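## Task

Find the LC port in the sixth of six columns counting from the left, the sixth of ten blocks counting from the top, and the topmost of its four holes. Inspect it with the probe before anything else. Use the cleaner only if the panel's phone says the port is dirty; a cleaning counts only when the cleaner goes in fully, up to the point where its body stops. Inspect again after each cleaning. If the port is still dirty after two cleanings, it fails. The probe captures an image only while it is fully inserted and held steady. Finish with both tools withdrawn from the port and report pass or fail. Moving anything else or using force can fail the task, and so can a robot that tips over or is left leaning. In finished_scene, the answer holds only the names, comma-separated, e.g. answer="comet, unicorn".

## Robot and tools

ROBOT. A LinearBot: an omnidirectional wheeled base carrying a column about 1.7 m high. A carriage rides up and down the column (lift_m) and holds two identical arms, left and right. Each arm has six joints and a two-finger gripper. The arm bases sit roughly 0.57 m + lift_m above the floor, and the carriage has parts reaching about 0.15 m below them. A hand can reach 0.78 m from its shoulder but only about 0.38 m downward. The hand is about 0.16 m long and 0.1 m wide (0.14 m open), and the fingertips are very thin. Parked arm pose, joints 1 to 6: 0, 0.05, 0.05, 1.45, 0, 0. Cameras: carriage_camera (fixed, facing forward, tilted about 20 degrees down), left_wrist_camera and right_wrist_camera (each looks out past its own fingertips).

FRAMES. All positions are in metres. Base frame: origin on the floor below the base centre, x forward, y left, z up. The left_hand and right_hand readings are in this frame and mark the point between the finger pads; quat_wxyz gives hand orientation, with hand z along the fingers and hand y the opening direction. base_odometry is in the frame the base had at scene start; it counts wheel rotation only, so slip shows up as travel, and heading (rad, left positive, -3.142 to 3.142) can drift a degree or two.

move. One action per call. "base" takes exactly one key, each a relative offset from where the base last measured itself: translate_m (forward +, -2 to 2 m), strafe_m (left +, -2 to 2 m), rotate_rad (counter-clockwise +, -6.3 to 6.3). "joints" is a single flat dictionary for both arms, with absolute targets keyed by name: lift_m 0 to 1 m; for each side, left_ or right_: joint1_rad -2.617 to 3.054 (yaw about vertical, 0 forward, + left); joint2_rad 0 to 3.141 (shoulder: 0 upper arm level backward, 1.57 vertical, 3.14 level forward); joint3_rad 0 to 3.141 (elbow: 0 folded, 3.14 straight); joint4_rad -1.57 to 1.57 (wrist pitch, + lifts fingertips); joint5_rad -1.57 to 1.57 (wrist yaw, + swings fingertips to the RIGHT, the opposite of joint 1); joint6_rad -2.094 to 2.094 (roll about the fingers, + clockwise viewed from the forearm); gripper_m 0 to 0.093 (gap between pads). Joints you omit keep their previous targets. "speeds" caps top speeds for this action only: translate_m and strafe_m 0.02 to 0.5 m/s, rotate_rad 0.05 to 1.57 rad/s, lift_m 0.08 to 0.25 m/s. "min_time_s" (0.1 to 8) sets a minimum duration for arm and gripper motions and makes paths straighter. "cameras": a list drawn from carriage_camera, left_wrist_camera, right_wrist_camera, all; [] returns no images. Any unknown key makes the call invalid; any out-of-range value gets it refused, and a refusal or stop cancels the later move, wait and finished_scene calls in that same reply.

wait(seconds 0 to 10, cameras) only observes. zoom_image(camera, region [x0,y0,x1,y1] in pixels, max 504x504) enlarges part of the latest image of a camera that was included. read_manual returns only licence text. finished_scene(scene 1 or 2, answer) is final and moves on to the next scene.

RESULTS. "move" reads done, or the worst status of the motions. base_status and joint_status: done; off_target (stopped short, may still be pushing); contact_stop or time_out (target dropped, holding in place); not_followed (the arms would have come too close together, so the targets were held back; get clear by sending one arm its current readings with joint1 turned away, then the other arm). "pictures" gives the image order. on_its_own lists what the robot did without being told; "held at" there is a target, not a reading. motor_effort is a percentage of maximum, with the action's peak in brackets; if lift effort keeps dropping while the lift descends, a hand is resting on something. Joint torques wrap at ±28 N m for joints 1 to 3. Gripper readings can be a few millimetres off; to release, command well above the reading.

CAUTIONS. Arms have no contact stop: if blocked they keep pushing and then snap to the target once free, so move slowly near the panel and insert tools gently. Reported hand positions tend to sit above the real ones, especially at long reach. The base halts on wheel strain but ignores the arms. After a bump, back off about 0.2 m. Never let the arms strike or squeeze each other. The robot tips most easily with a high carriage, outstretched or loaded arms, pushing, or a sudden stop; only the images show a lean. Arms held outstretched heat up even while idle; on a MOTOR HOT line, park them, because at 100 °C the arm goes limp for 30 to 60 s and drops whatever it holds (OVER-TEMPERATURE FAULT, limit_stop_at_motor_heat). Do not drop tools or knock anything over, and make sure both tools are withdrawn before finishing.

Each tool is called as a command line: name --argument value for each argument, lists and objects as JSON in quotes; but a table of rows of numbers goes row by row, as --pt "numbers of a row", without its own name.

## Session

move

Scene clock: 0.00 s.
Joint torques (N m): no reading
base_odometry: x=+0.000 y=+0.000 heading=+0.000
base_status: not commanded
joint_positions: lift_m=+0.254 left_joint1_rad=-0.576 left_joint2_rad=+1.220 left_joint3_rad=+0.844 left_joint4_rad=+0.544 left_joint5_rad=+0.198 left_joint6_rad=+0.000 left_gripper_m=+0.01622 right_joint1_rad=+0.448 right_joint2_rad=+1.188 right_joint3_rad=+0.805 right_joint4_rad=+0.308 right_joint5_rad=+0.476 right_joint6_rad=+0.010 right_gripper_m=+0.04721
joint_status: not commanded
motor_effort: lift_m=+34 drive_wheels=-3
left_hand: x=+0.5488 y=+0.0470 z=+1.1980 quat_wxyz=(+0.711, +0.255, +0.594, -0.277) (m; base frame)
right_hand: x=+0.6084 y=-0.2023 z=+1.1358 quat_wxyz=(+0.683, +0.002, +0.730, -0.018) (m; base frame)
pictures: carriage_camera, left_wrist_camera, right_wrist_camera

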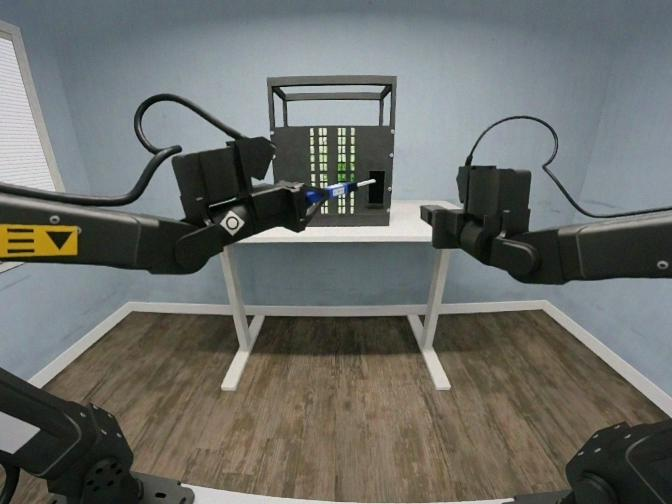

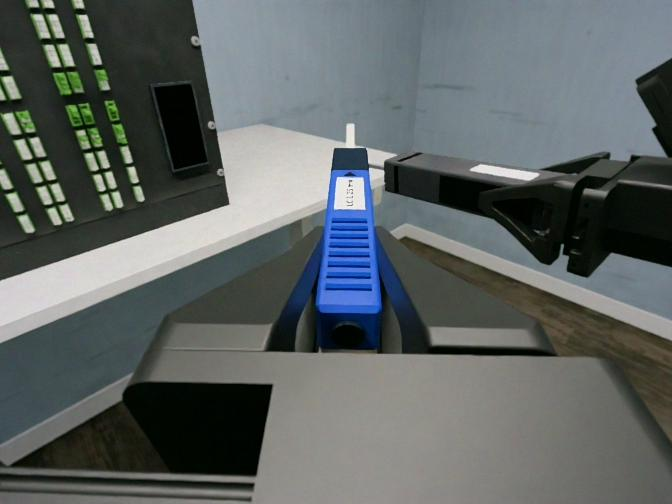

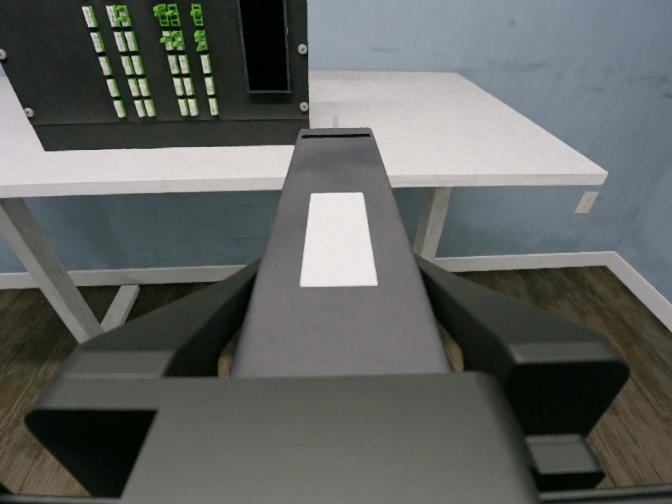

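zoom_image --camera "carriage_camera" --region '[240, 60, 440, 240]'

zoom_image --camera "left_wrist_camera" --region '[0, 0, 250, 280]'

zoom_image --camera "right_wrist_camera" --region '[60, 0, 360, 300]'

zoom_image --camera "left_wrist_camera" --region '[250, 100, 500, 360]'

Scaled by 2.520 from the camera's 672x504 image, which has a finer 960x720 frame.

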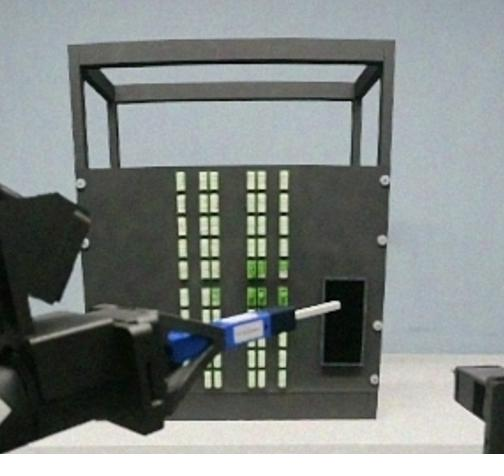

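Scaled by 1.800 from the camera's 672x504 image, which has a finer 960x720 frame.

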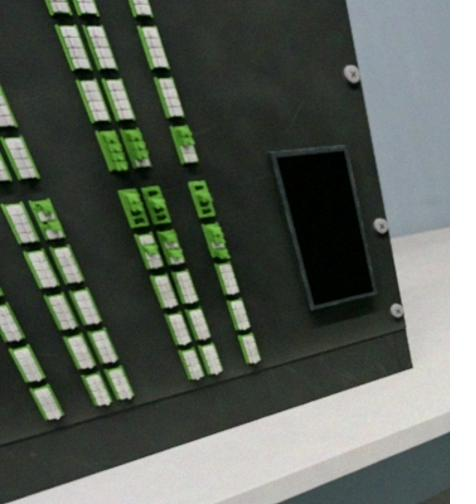

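Scaled by 1.680 from the camera's 672x504 image, which has a finer 960x720 frame.

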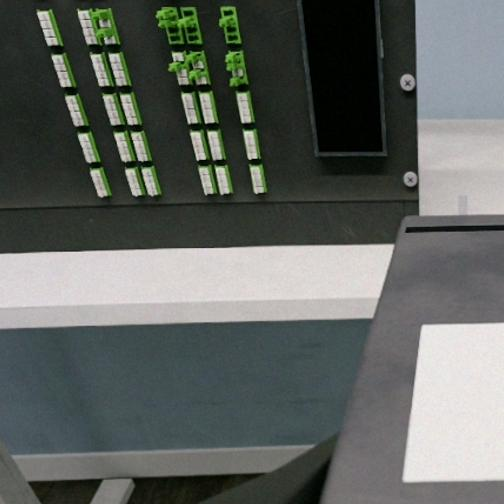

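Scaled by 1.938 from the camera's 672x504 image, which has a finer 960x720 frame.

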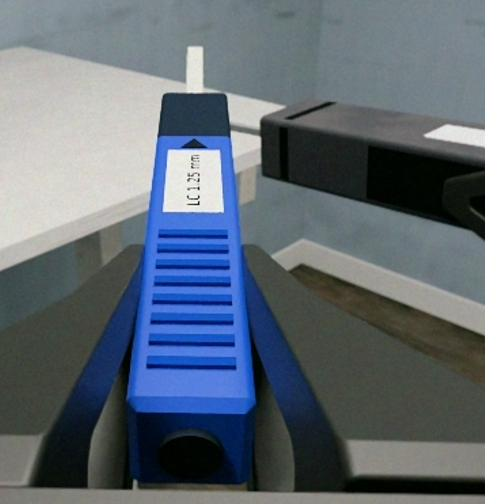

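move --joints '{"left_joint1_rad":0,"left_joint2_rad":0.05,"left_joint3_rad":0.05,"left_joint4_rad":1.45,"left_joint5_rad":0,"left_joint6_rad":0}' --min_time_s 3 --cameras '[]'

move --joints '{"right_joint1_rad":0,"right_joint2_rad":1.188,"right_joint3_rad":0.805,"right_joint4_rad":0.383,"right_joint5_rad":0,"right_joint6_rad":0,"lift_m":0.294}' --base '{"strafe_m":0.27}' --speeds '{"strafe_m":0.15}' --min_time_s 2.5

Scene clock: 58.80 s.
Joint torques (N m): left_arm=[1.31 3.29 4.96 0 -0.25 -0.03] | right_arm=[0.51 -3.08 8.94 2.13 -0.02 0]
move: done
base_odometry: x=+0.000 y=+0.000 heading=+0.000
base_status: not commanded
joint_positions: lift_m=+0.254 left_joint1_rad=-0.008 left_joint2_rad=+0.056 left_joint3_rad=+0.061 left_joint4_rad=+1.437 left_joint5_rad=+0.012 left_joint6_rad=+0.000 left_gripper_m=+0.01623 right_joint1_rad=+0.448 right_joint2_rad=+1.188 right_joint3_rad=+0.805 right_joint4_rad=+0.305 right_joint5_rad=+0.476 right_joint6_rad=+0.010 right_gripper_m=+0.04721
joint_status: all done
motor_effort: lift_m=+34(35) drive_wheels=-1(2)
left_hand: x=+0.2492 y=+0.3009 z=+1.2637 quat_wxyz=(+0.998, +0.006, +0.065, -0.004) (m; base frame)
right_hand: x=+0.6084 y=-0.2023 z=+1.1352 quat_wxyz=(+0.682, +0.002, +0.731, -0.019) (m; base frame)
pictures: none
No camera images: "cameras" was empty.

Scene clock: 61.60 s.
Joint torques (N m): left_arm=[1.32 3.62 5.55 -0.03 -0.22 -0.03] | right_arm=[-0.16 -3.84 9.59 2.45 -0.16 -0.12]
move: off_target
base_odometry: x=+0.000 y=+0.270 heading=+0.000
base_status: done
joint_positions: lift_m=+0.294 left_joint1_rad=-0.007 left_joint2_rad=+0.053 left_joint3_rad=+0.054 left_joint4_rad=+1.439 left_joint5_rad=+0.009 left_joint6_rad=+0.000 left_gripper_m=+0.01622 right_joint1_rad=+0.006 right_joint2_rad=+1.194 right_joint3_rad=+0.794 right_joint4_rad=+0.301 right_joint5_rad=+0.010 right_joint6_rad=+0.010 right_gripper_m=+0.04721
joint_status: right_joint4_rad off_target (ended at +0.301, target +0.383); the others done
motor_effort: lift_m=+34(40) drive_wheels=-4(10)
left_hand: x=+0.2496 y=+0.3015 z=+1.3016 quat_wxyz=(+0.998, +0.005, +0.065, -0.004) (m; base frame)
right_hand: x=+0.6330 y=-0.3026 z=+1.1645 quat_wxyz=(+0.671, +0.005, +0.741, +0.002) (m; base frame)
pictures: carriage_camera, left_wrist_camera, right_wrist_camera
camera_calibration:
carriage_camera: T_world_to_cam=[[0.0407286, -0.998992, -0.0188871, 0.0159152], [-0.3578, 0.00306708, -0.933793, 1.25012], [0.93291, 0.0447899, -0.357314, 0.348964], [0, 0, 0, 1]] pos_world=[0.121091, -0.00356507, 1.29234]
left_wrist_camera: T_world_to_cam=[[-0.000267364, -0.999791, 0.0204661, 0.277843], [0.704304, -0.0147171, -0.709746, 0.7522], [0.709898, 0.0142246, 0.704161, -0.976181], [0, 0, 0, 1]] pos_world=[0.163286, 0.302741, 1.21557]
right_wrist_camera: T_world_to_cam=[[-0.00221866, -0.99986, -0.0165728, -0.28283], [-0.630942, 0.0142573, -0.775699, 1.31375], [0.775827, 0.00873548, -0.630886, 0.372636], [0, 0, 0, 1]] pos_world=[0.539173, -0.304776, 1.24948]

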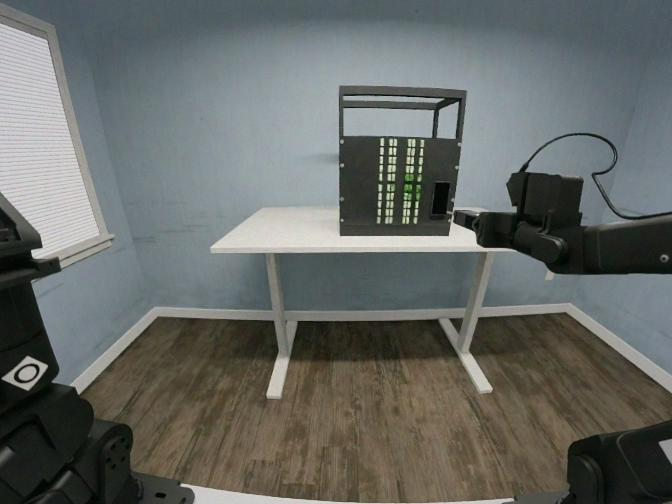

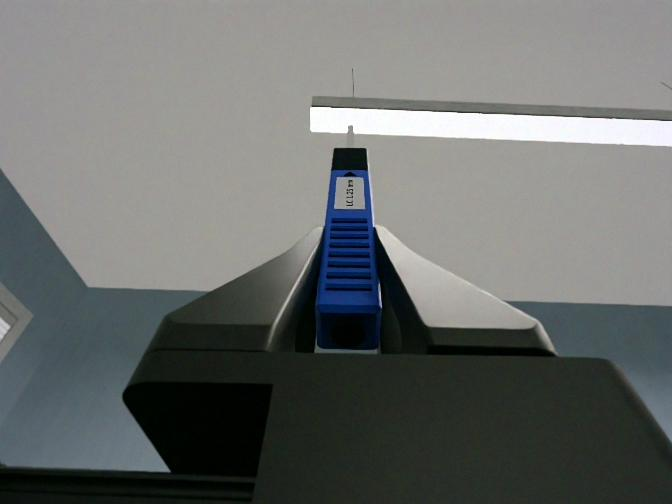

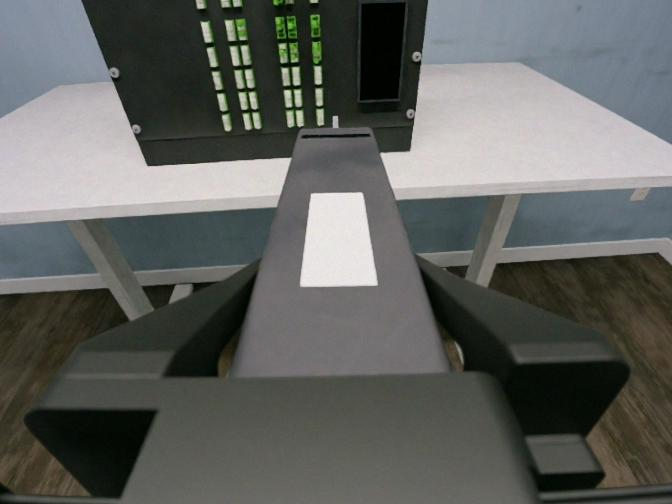

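zoom_image --camera "carriage_camera" --region '[200, 70, 540, 270]'

zoom_image --camera "right_wrist_camera" --region '[0, 0, 336, 240]'

zoom_image --camera "right_wrist_camera" --region '[336, 0, 672, 240]'

Scaled by 1.482 from the camera's 672x504 image, which has a finer 960x720 frame.

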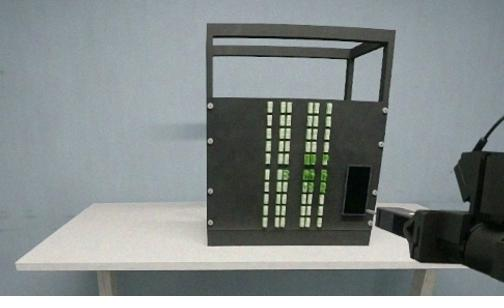

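Scaled by 1.500 from the camera's 672x504 image, which has a finer 960x720 frame.

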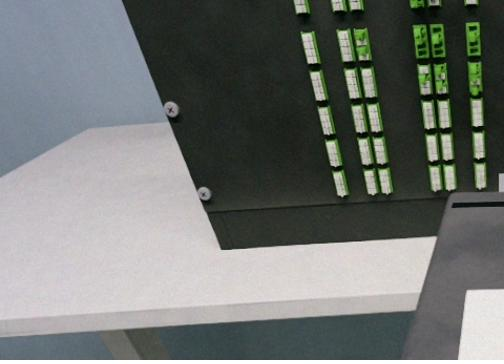

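Scaled by 1.500 from the camera's 672x504 image, which has a finer 960x720 frame.

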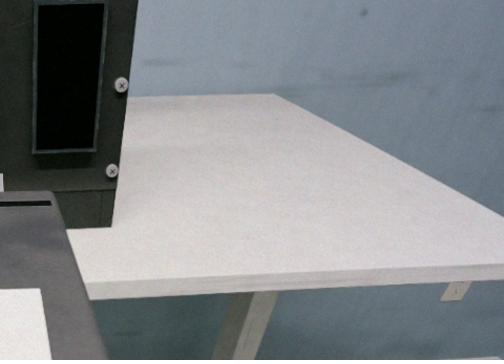

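zoom_image --camera "carriage_camera" --region '[430, 180, 560, 280]'

zoom_image --camera "right_wrist_camera" --region '[270, 0, 410, 140]'

Scaled by 3.877 from the camera's 672x504 image, which has a finer 960x720 frame.

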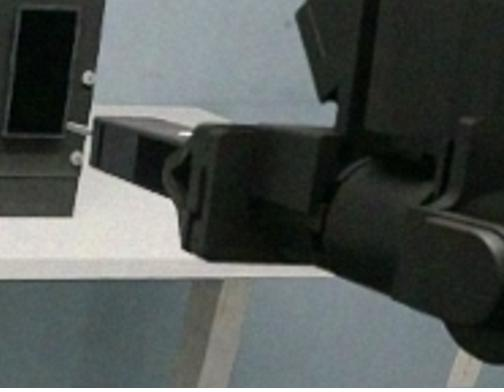

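Scaled by 3.600 from the camera's 672x504 image, which has a finer 960x720 frame.

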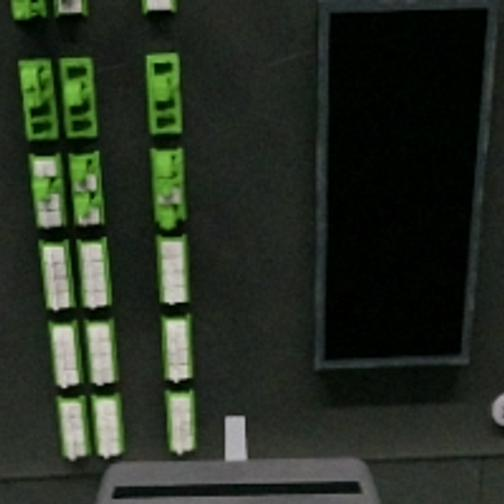

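move --base '{"rotate_rad":0.045}' --joints '{"right_joint4_rad":0.47}' --cameras '[]'

move --base '{"strafe_m":-0.048}' --cameras '[]'

move --base '{"translate_m":0.11}' --speeds '{"translate_m":0.1}'

zoom_image --camera "right_wrist_camera" --region '[260, 0, 410, 150]'

Scene clock: 116.10 s.
Joint torques (N m): left_arm=[1.2 3.63 5.53 -0.09 -0.22 -0.03] | right_arm=[0.31 -3.84 9.62 2.45 -0.09 -0.12]
move: off_target
base_odometry: x=+0.000 y=+0.270 heading=+0.045
base_status: done
joint_positions: lift_m=+0.294 left_joint1_rad=-0.007 left_joint2_rad=+0.053 left_joint3_rad=+0.054 left_joint4_rad=+1.443 left_joint5_rad=+0.009 left_joint6_rad=+0.000 left_gripper_m=+0.01622 right_joint1_rad=+0.002 right_joint2_rad=+1.194 right_joint3_rad=+0.794 right_joint4_rad=+0.385 right_joint5_rad=+0.003 right_joint6_rad=+0.010 right_gripper_m=+0.04721
joint_status: right_joint4_rad off_target (ended at +0.385, target +0.470)
motor_effort: lift_m=+34(34) drive_wheels=-5(6)
left_hand: x=+0.2486 y=+0.3015 z=+1.3017 quat_wxyz=(+0.998, +0.005, +0.063, -0.004) (m; base frame)
right_hand: x=+0.6341 y=-0.3028 z=+1.1851 quat_wxyz=(+0.702, +0.004, +0.712, +0.003) (m; base frame)
pictures: none
No camera images: "cameras" was empty.

Scene clock: 117.30 s.
Joint torques (N m): left_arm=[1.13 3.63 5.56 -0.09 -0.22 -0.03] | right_arm=[0.5 -3.82 9.52 2.42 -0.1 -0.12]
move: done
base_odometry: x=+0.002 y=+0.222 heading=+0.045
base_status: done
joint_positions: lift_m=+0.294 left_joint1_rad=-0.006 left_joint2_rad=+0.053 left_joint3_rad=+0.054 left_joint4_rad=+1.443 left_joint5_rad=+0.008 left_joint6_rad=+0.000 left_gripper_m=+0.01622 right_joint1_rad=+0.000 right_joint2_rad=+1.194 right_joint3_rad=+0.794 right_joint4_rad=+0.388 right_joint5_rad=+0.002 right_joint6_rad=+0.010 right_gripper_m=+0.04721
joint_status: not commanded
motor_effort: lift_m=+34(34) drive_wheels=+0(14)
left_hand: x=+0.2486 y=+0.3017 z=+1.3017 quat_wxyz=(+0.998, +0.004, +0.063, -0.003) (m; base frame)
right_hand: x=+0.6341 y=-0.3034 z=+1.1859 quat_wxyz=(+0.703, +0.004, +0.711, +0.003) (m; base frame)
pictures: none
No camera images: "cameras" was empty.

Scene clock: 119.10 s.
Joint torques (N m): left_arm=[1.09 3.64 5.55 -0.12 -0.21 -0.03] | right_arm=[0.51 -3.82 9.65 2.41 -0.09 -0.12]
move: done
base_odometry: x=+0.112 y=+0.227 heading=+0.045
base_status: done
joint_positions: lift_m=+0.294 left_joint1_rad=-0.006 left_joint2_rad=+0.053 left_joint3_rad=+0.054 left_joint4_rad=+1.448 left_joint5_rad=+0.008 left_joint6_rad=+0.000 left_gripper_m=+0.01622 right_joint1_rad=+0.000 right_joint2_rad=+1.194 right_joint3_rad=+0.794 right_joint4_rad=+0.392 right_joint5_rad=+0.002 right_joint6_rad=+0.010 right_gripper_m=+0.04721
joint_status: not commanded
motor_effort: lift_m=+34(34) drive_wheels=-6(12)
left_hand: x=+0.2476 y=+0.3017 z=+1.3018 quat_wxyz=(+0.998, +0.004, +0.061, -0.003) (m; base frame)
right_hand: x=+0.6342 y=-0.3034 z=+1.1867 quat_wxyz=(+0.704, +0.004, +0.710, +0.003) (m; base frame)
pictures: carriage_camera, left_wrist_camera, right_wrist_camera
camera_calibration:
carriage_camera: T_world_to_cam=[[0.0407286, -0.998992, -0.0188871, 0.0159152], [-0.3578, 0.00306708, -0.933793, 1.25012], [0.93291, 0.0447899, -0.357314, 0.348964], [0, 0, 0, 1]] pos_world=[0.121091, -0.00356507, 1.29234]
left_wrist_camera: T_world_to_cam=[[0.00082545, -0.999772, 0.0213274, 0.276626], [0.710217, -0.014428, -0.703835, 0.744547], [0.703982, 0.0157281, 0.710044, -0.981558], [0, 0, 0, 1]] pos_world=[0.161981, 0.302743, 1.21509]
right_wrist_camera: T_world_to_cam=[[0.00241901, -0.999849, -0.0172362, -0.285364], [-0.558407, 0.012948, -0.829466, 1.34916], [0.829564, 0.0116313, -0.558291, 0.266428], [0, 0, 0, 1]] pos_world=[0.533051, -0.305888, 1.26291]

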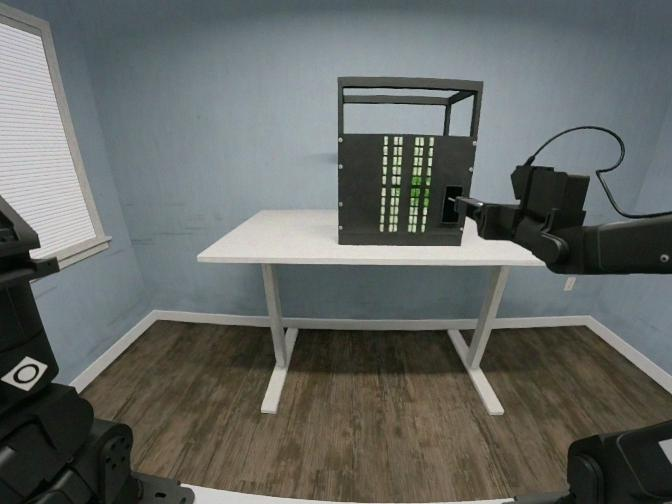

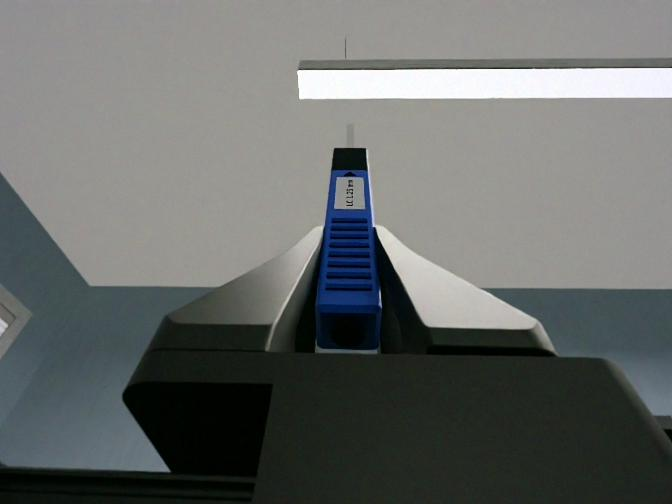

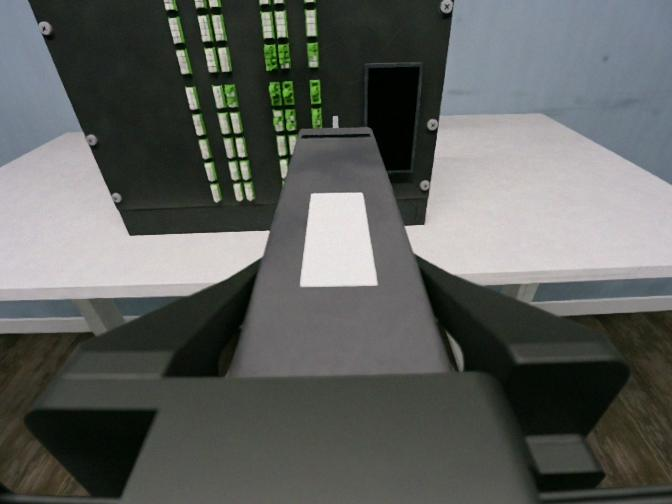

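Scaled by 3.360 from the camera's 672x504 image, which has a finer 960x720 frame.

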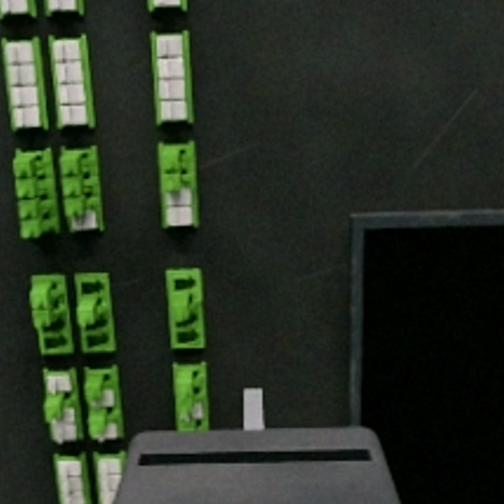

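zoom_image --camera "carriage_camera" --region '[370, 120, 530, 280]'

Scaled by 3.150 from the camera's 672x504 image, which has a finer 960x720 frame.

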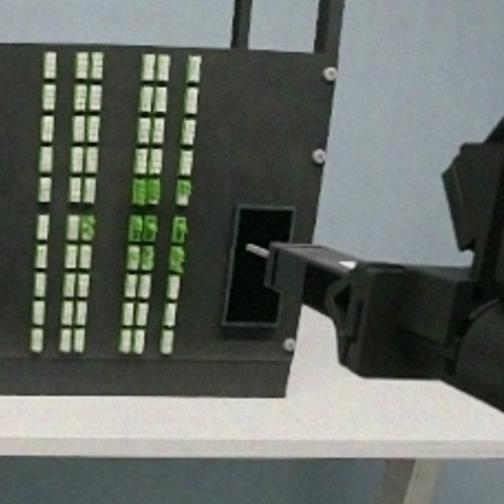

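move --base '{"strafe_m":0.023}' --joints '{"lift_m":0.301}' --cameras '[]'

move --base '{"translate_m":0.085}' --speeds '{"translate_m":0.06}'

zoom_image --camera "right_wrist_camera" --region '[270, 30, 400, 160]'

zoom_image --camera "carriage_camera" --region '[390, 120, 510, 240]'

Scene clock: 147.50 s.
Joint torques (N m): left_arm=[0.99 3.74 5.52 -0.15 -0.2 -0.03] | right_arm=[0.4 -3.51 9.72 2.38 0.01 -0.12]
move: done
base_odometry: x=+0.111 y=+0.250 heading=+0.044
base_status: done
joint_positions: lift_m=+0.301 left_joint1_rad=-0.004 left_joint2_rad=+0.052 left_joint3_rad=+0.054 left_joint4_rad=+1.448 left_joint5_rad=+0.007 left_joint6_rad=+0.000 left_gripper_m=+0.01622 right_joint1_rad=+0.001 right_joint2_rad=+1.194 right_joint3_rad=+0.792 right_joint4_rad=+0.400 right_joint5_rad=+0.000 right_joint6_rad=+0.010 right_gripper_m=+0.04721
joint_status: all done
motor_effort: lift_m=+34(40) drive_wheels=-5(10)
left_hand: x=+0.2472 y=+0.3019 z=+1.3089 quat_wxyz=(+0.998, +0.004, +0.060, -0.002) (m; base frame)
right_hand: x=+0.6341 y=-0.3028 z=+1.1950 quat_wxyz=(+0.706, +0.003, +0.708, +0.004) (m; base frame)
pictures: none
No camera images: "cameras" was empty.

Scene clock: 149.43 s.
Joint torques (N m): left_arm=[0.99 3.64 5.55 -0.16 -0.2 -0.03] | right_arm=[0.42 -3.81 9.76 2.34 -0.07 -0.12]
move: done
base_odometry: x=+0.196 y=+0.254 heading=+0.045
base_status: done
joint_positions: lift_m=+0.301 left_joint1_rad=-0.004 left_joint2_rad=+0.052 left_joint3_rad=+0.054 left_joint4_rad=+1.448 left_joint5_rad=+0.007 left_joint6_rad=+0.000 left_gripper_m=+0.01622 right_joint1_rad=+0.001 right_joint2_rad=+1.194 right_joint3_rad=+0.792 right_joint4_rad=+0.400 right_joint5_rad=+0.000 right_joint6_rad=+0.010 right_gripper_m=+0.04721
joint_status: not commanded
motor_effort: lift_m=+34(34) drive_wheels=-5(10)
left_hand: x=+0.2471 y=+0.3019 z=+1.3089 quat_wxyz=(+0.998, +0.004, +0.060, -0.002) (m; base frame)
right_hand: x=+0.6341 y=-0.3028 z=+1.1950 quat_wxyz=(+0.706, +0.003, +0.708, +0.004) (m; base frame)
pictures: carriage_camera, left_wrist_camera, right_wrist_camera
camera_calibration:
carriage_camera: T_world_to_cam=[[0.0407286, -0.998992, -0.0188871, 0.0160474], [-0.3578, 0.00306708, -0.933793, 1.25665], [0.93291, 0.0447899, -0.357314, 0.351465], [0, 0, 0, 1]] pos_world=[0.121091, -0.00356507, 1.29934]
left_wrist_camera: T_world_to_cam=[[0.00205064, -0.999745, 0.0224739, 0.274975], [0.711328, -0.0143377, -0.702714, 0.748044], [0.702857, 0.0174273, 0.711117, -0.987894], [0, 0, 0, 1]] pos_world=[0.16168, 0.302846, 1.22199]
right_wrist_camera: T_world_to_cam=[[0.00514576, -0.999838, -0.017262, -0.286258], [-0.552706, 0.0115421, -0.833296, 1.35651], [0.83336, 0.0138287, -0.552557, 0.262504], [0, 0, 0, 1]] pos_world=[0.532463, -0.305499, 1.27048]

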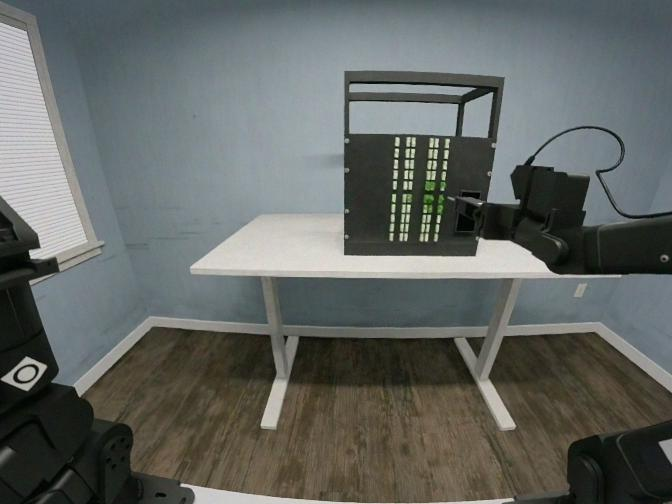

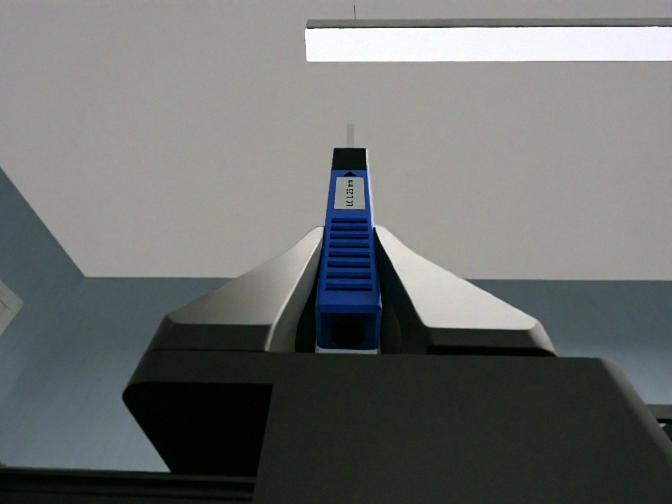

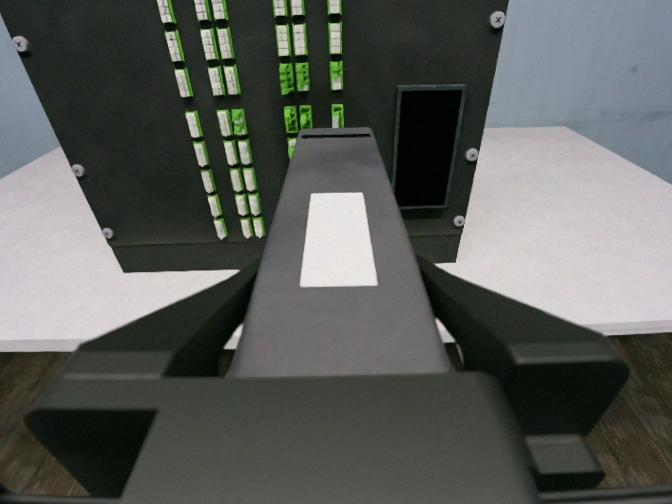

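Scaled by 3.877 from the camera's 672x504 image, which has a finer 960x720 frame.

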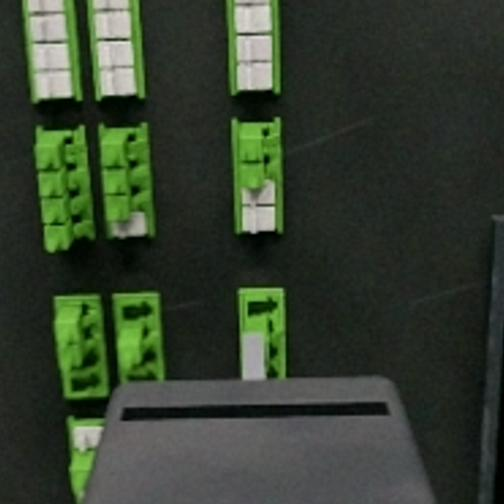

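Scaled by 4.200 from the camera's 672x504 image, which has a finer 960x720 frame.

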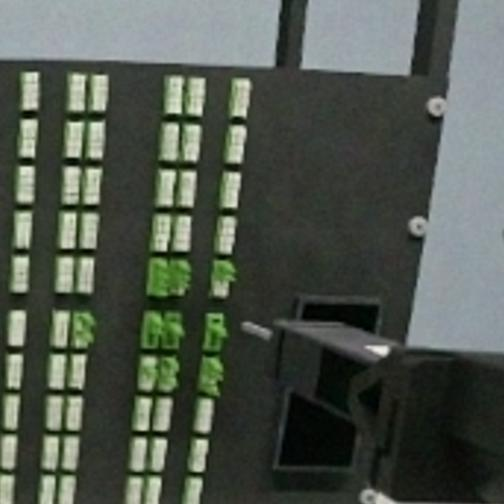

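move --base '{"strafe_m":-0.0015}' --joints '{"lift_m":0.296}' --cameras '[]'

move --base '{"translate_m":0.037}' --speeds '{"translate_m":0.05}'

zoom_image --camera "right_wrist_camera" --region '[290, 70, 380, 160]'

zoom_image --camera "carriage_camera" --region '[410, 150, 490, 230]'

Scene clock: 162.40 s.
Joint torques (N m): left_arm=[0.94 3.85 5.53 -0.14 -0.2 -0.02] | right_arm=[0.59 -3.78 9.92 2.35 0.12 -0.12]
move: done
base_odometry: x=+0.196 y=+0.253 heading=+0.045
base_status: done
joint_positions: lift_m=+0.296 left_joint1_rad=-0.003 left_joint2_rad=+0.051 left_joint3_rad=+0.053 left_joint4_rad=+1.448 left_joint5_rad=+0.007 left_joint6_rad=+0.000 left_gripper_m=+0.01622 right_joint1_rad=+0.000 right_joint2_rad=+1.194 right_joint3_rad=+0.792 right_joint4_rad=+0.398 right_joint5_rad=+0.000 right_joint6_rad=+0.010 right_gripper_m=+0.04721
joint_status: all done
motor_effort: lift_m=+36(37) drive_wheels=+1(9)
left_hand: x=+0.2471 y=+0.3019 z=+1.3034 quat_wxyz=(+0.998, +0.004, +0.060, -0.002) (m; base frame)
right_hand: x=+0.6341 y=-0.3033 z=+1.1890 quat_wxyz=(+0.705, +0.004, +0.709, +0.004) (m; base frame)
pictures: none
No camera images: "cameras" was empty.

Scene clock: 163.63 s.
Joint torques (N m): left_arm=[0.88 3.85 5.59 -0.17 -0.2 -0.02] | right_arm=[0.64 -3.75 10 2.35 -0.06 -0.12]
move: done
base_odometry: x=+0.233 y=+0.254 heading=+0.046
base_status: done
joint_positions: lift_m=+0.296 left_joint1_rad=-0.003 left_joint2_rad=+0.051 left_joint3_rad=+0.053 left_joint4_rad=+1.450 left_joint5_rad=+0.007 left_joint6_rad=+0.000 left_gripper_m=+0.01622 right_joint1_rad=+0.000 right_joint2_rad=+1.194 right_joint3_rad=+0.792 right_joint4_rad=+0.399 right_joint5_rad=+0.000 right_joint6_rad=+0.010 right_gripper_m=+0.04721
joint_status: not commanded
motor_effort: lift_m=+36(36) drive_wheels=-4(12)
left_hand: x=+0.2467 y=+0.3019 z=+1.3035 quat_wxyz=(+0.998, +0.004, +0.059, -0.002) (m; base frame)
right_hand: x=+0.6341 y=-0.3032 z=+1.1892 quat_wxyz=(+0.706, +0.004, +0.708, +0.004) (m; base frame)
pictures: carriage_camera, left_wrist_camera, right_wrist_camera
camera_calibration:
carriage_camera: T_world_to_cam=[[0.0407286, -0.998992, -0.0188871, 0.0159511], [-0.3578, 0.00306708, -0.933793, 1.25189], [0.93291, 0.0447899, -0.357314, 0.349643], [0, 0, 0, 1]] pos_world=[0.121091, -0.00356507, 1.29424]
left_wrist_camera: T_world_to_cam=[[0.0032194, -0.999743, 0.0224248, 0.274871], [0.71237, -0.013445, -0.701675, 0.742691], [0.701796, 0.0182338, 0.712144, -0.985093], [0, 0, 0, 1]] pos_world=[0.161379, 0.302748, 1.21649]
right_wrist_camera: T_world_to_cam=[[0.00439053, -0.999841, -0.0172754, -0.286334], [-0.554273, 0.0119458, -0.832249, 1.35154], [0.832324, 0.0132293, -0.554132, 0.2617], [0, 0, 0, 1]] pos_world=[0.532559, -0.305896, 1.26489]

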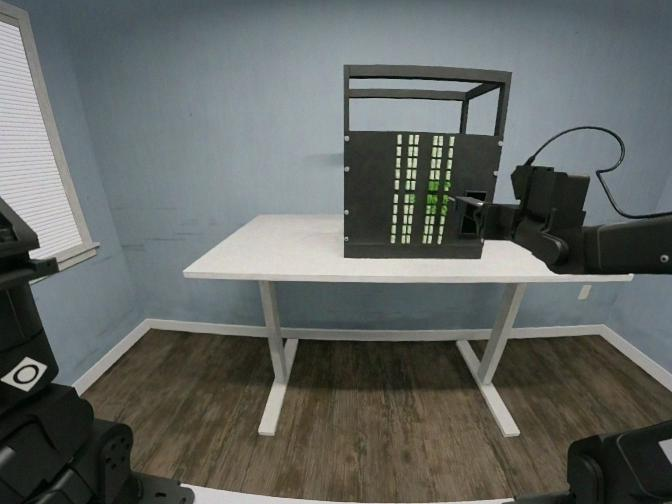

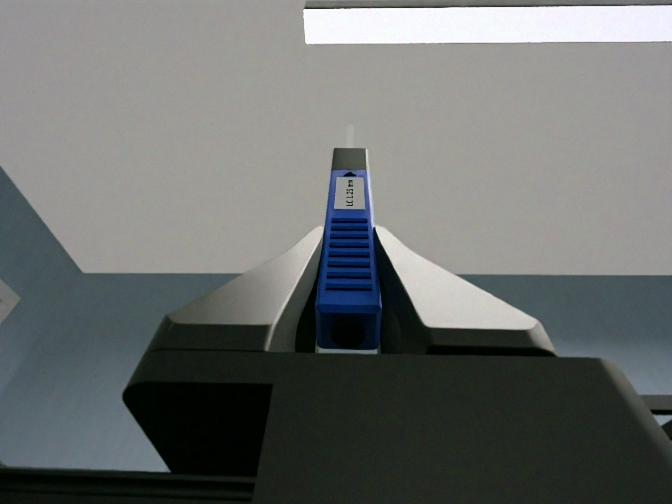

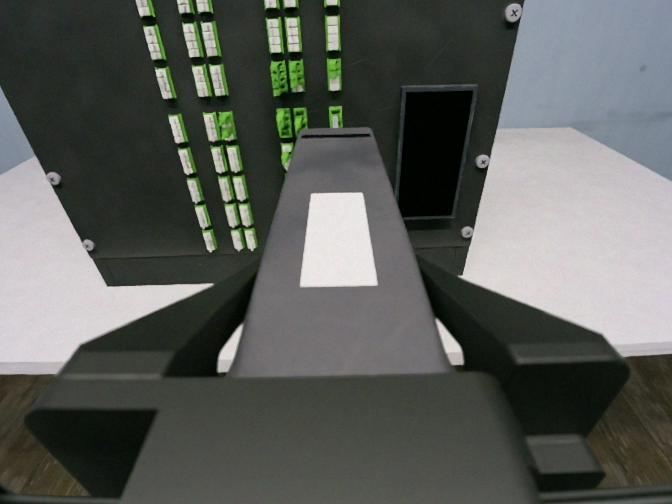

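Scaled by 5.600 from the camera's 672x504 image, which has a finer 960x720 frame.

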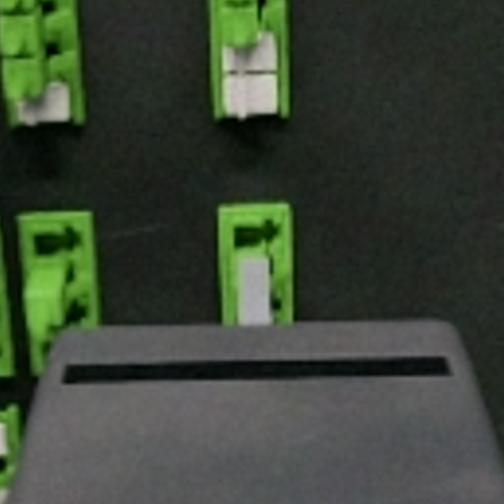

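Scaled by 6.300 from the camera's 672x504 image, which has a finer 960x720 frame.

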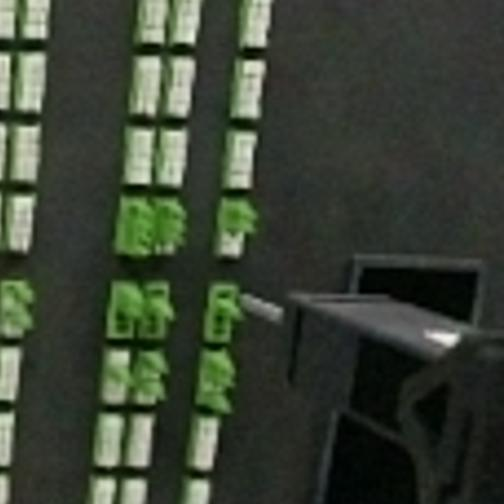

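move --base '{"translate_m":0.013}' --speeds '{"translate_m":0.03}' --cameras '["carriage_camera","right_wrist_camera"]'

zoom_image --camera "right_wrist_camera" --region '[310, 80, 360, 130]'

zoom_image --camera "carriage_camera" --region '[425, 175, 475, 225]'

Scene clock: 176.63 s.
Joint torques (N m): left_arm=[0.88 3.73 5.44 -0.19 -0.21 -0.03] | right_arm=[0.54 -3.59 9.65 2.39 -0.06 -0.12]
move: done
base_odometry: x=+0.246 y=+0.255 heading=+0.046
base_status: done
joint_positions: lift_m=+0.296 left_joint1_rad=-0.003 left_joint2_rad=+0.051 left_joint3_rad=+0.053 left_joint4_rad=+1.451 left_joint5_rad=+0.007 left_joint6_rad=+0.000 left_gripper_m=+0.01622 right_joint1_rad=+0.000 right_joint2_rad=+1.194 right_joint3_rad=+0.792 right_joint4_rad=+0.398 right_joint5_rad=+0.000 right_joint6_rad=+0.010 right_gripper_m=+0.04721
joint_status: not commanded
motor_effort: lift_m=+36(36) drive_wheels=+0(9)
left_hand: x=+0.2465 y=+0.3019 z=+1.3035 quat_wxyz=(+0.998, +0.004, +0.059, -0.002) (m; base frame)
right_hand: x=+0.6341 y=-0.3032 z=+1.1892 quat_wxyz=(+0.706, +0.004, +0.709, +0.004) (m; base frame)
pictures: carriage_camera, right_wrist_camera
camera_calibration:
carriage_camera: T_world_to_cam=[[0.0407286, -0.998992, -0.0188871, 0.0159511], [-0.3578, 0.00306708, -0.933793, 1.25189], [0.93291, 0.0447899, -0.357314, 0.349643], [0, 0, 0, 1]] pos_world=[0.121091, -0.00356507, 1.29424]
right_wrist_camera: T_world_to_cam=[[0.00438317, -0.999841, -0.0172757, -0.28633], [-0.554642, 0.0119442, -0.832003, 1.35148], [0.832078, 0.0132286, -0.554502, 0.262216], [0, 0, 0, 1]] pos_world=[0.532659, -0.305896, 1.26489]

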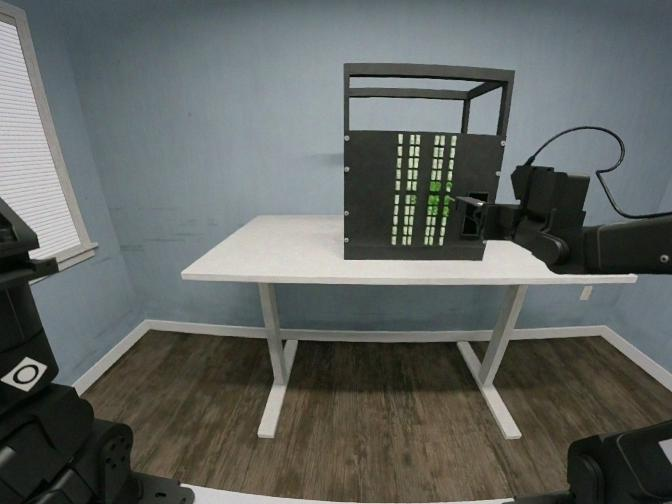

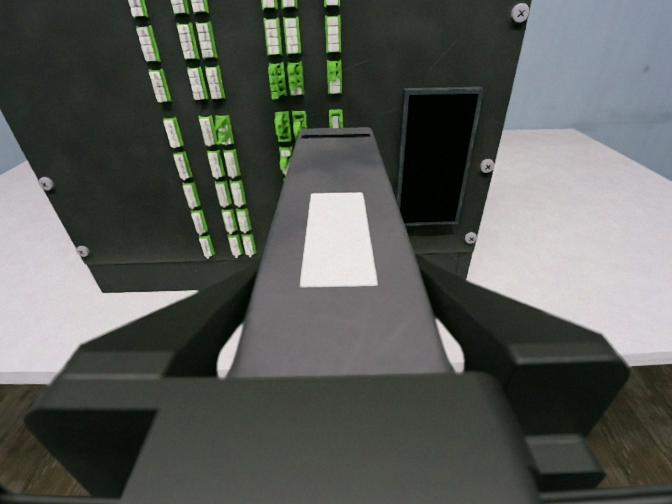

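Scaled by 10.080 from the camera's 672x504 image, which has a finer 960x720 frame.

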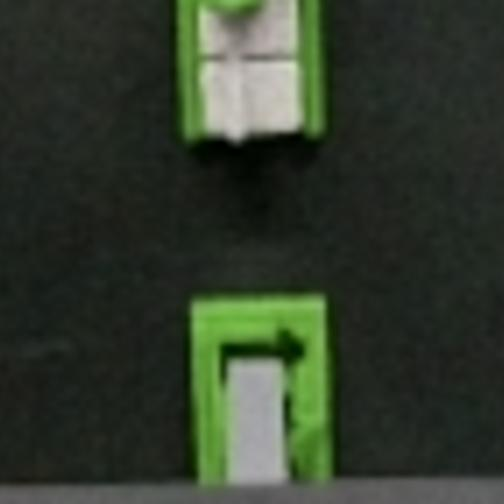

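Scaled by 10.080 from the camera's 672x504 image, which has a finer 960x720 frame.

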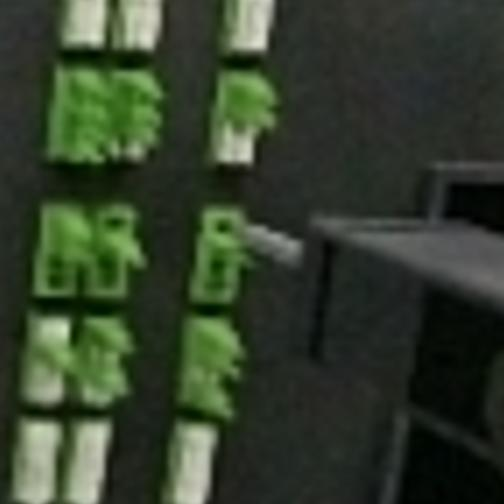

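move --base '{"translate_m":0.005}' --speeds '{"translate_m":0.02}' --cameras '["carriage_camera","right_wrist_camera"]'

zoom_image --camera "right_wrist_camera" --region '[310, 80, 360, 130]'

zoom_image --camera "carriage_camera" --region '[425, 175, 475, 225]'

Scene clock: 190.83 s.
Joint torques (N m): left_arm=[0.88 3.75 5.68 -0.23 -0.2 -0.02] | right_arm=[0.55 -4.01 9.77 2.32 -0.07 -0.12]
move: done
base_odometry: x=+0.251 y=+0.255 heading=+0.046
base_status: done
joint_positions: lift_m=+0.296 left_joint1_rad=-0.003 left_joint2_rad=+0.051 left_joint3_rad=+0.053 left_joint4_rad=+1.451 left_joint5_rad=+0.007 left_joint6_rad=+0.000 left_gripper_m=+0.01622 right_joint1_rad=+0.000 right_joint2_rad=+1.194 right_joint3_rad=+0.792 right_joint4_rad=+0.398 right_joint5_rad=+0.000 right_joint6_rad=+0.010 right_gripper_m=+0.04721
joint_status: not commanded
motor_effort: lift_m=+36(36) drive_wheels=-4(11)
left_hand: x=+0.2464 y=+0.3019 z=+1.3035 quat_wxyz=(+0.998, +0.004, +0.059, -0.002) (m; base frame)
right_hand: x=+0.6341 y=-0.3032 z=+1.1891 quat_wxyz=(+0.706, +0.004, +0.709, +0.004) (m; base frame)
pictures: carriage_camera, right_wrist_camera
camera_calibration:
carriage_camera: T_world_to_cam=[[0.0407286, -0.998992, -0.0188871, 0.0159511], [-0.3578, 0.00306708, -0.933793, 1.25189], [0.93291, 0.0447899, -0.357314, 0.349643], [0, 0, 0, 1]] pos_world=[0.121091, -0.00356507, 1.29424]
right_wrist_camera: T_world_to_cam=[[0.00437693, -0.999841, -0.0172773, -0.286327], [-0.554942, 0.0119443, -0.831803, 1.35131], [0.831878, 0.0132286, -0.554802, 0.262648], [0, 0, 0, 1]] pos_world=[0.532659, -0.305896, 1.26479]

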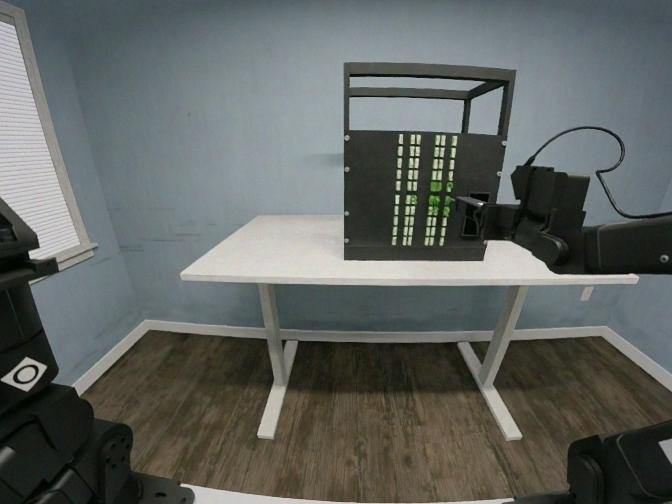

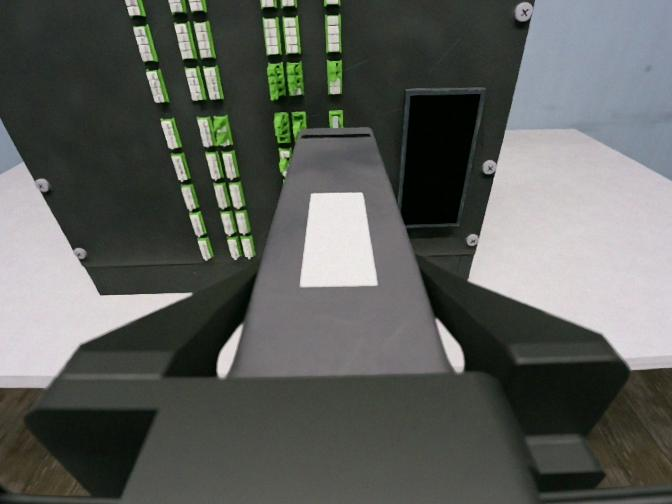

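Scaled by 10.080 from the camera's 672x504 image, which has a finer 960x720 frame.

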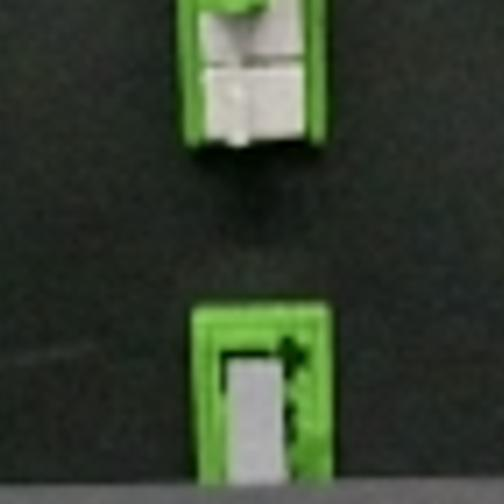

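Scaled by 10.080 from the camera's 672x504 image, which has a finer 960x720 frame.

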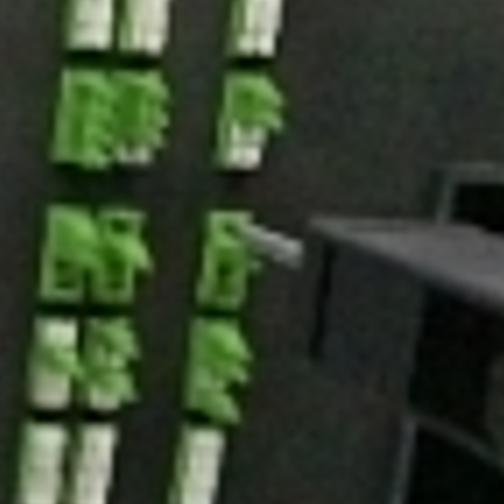

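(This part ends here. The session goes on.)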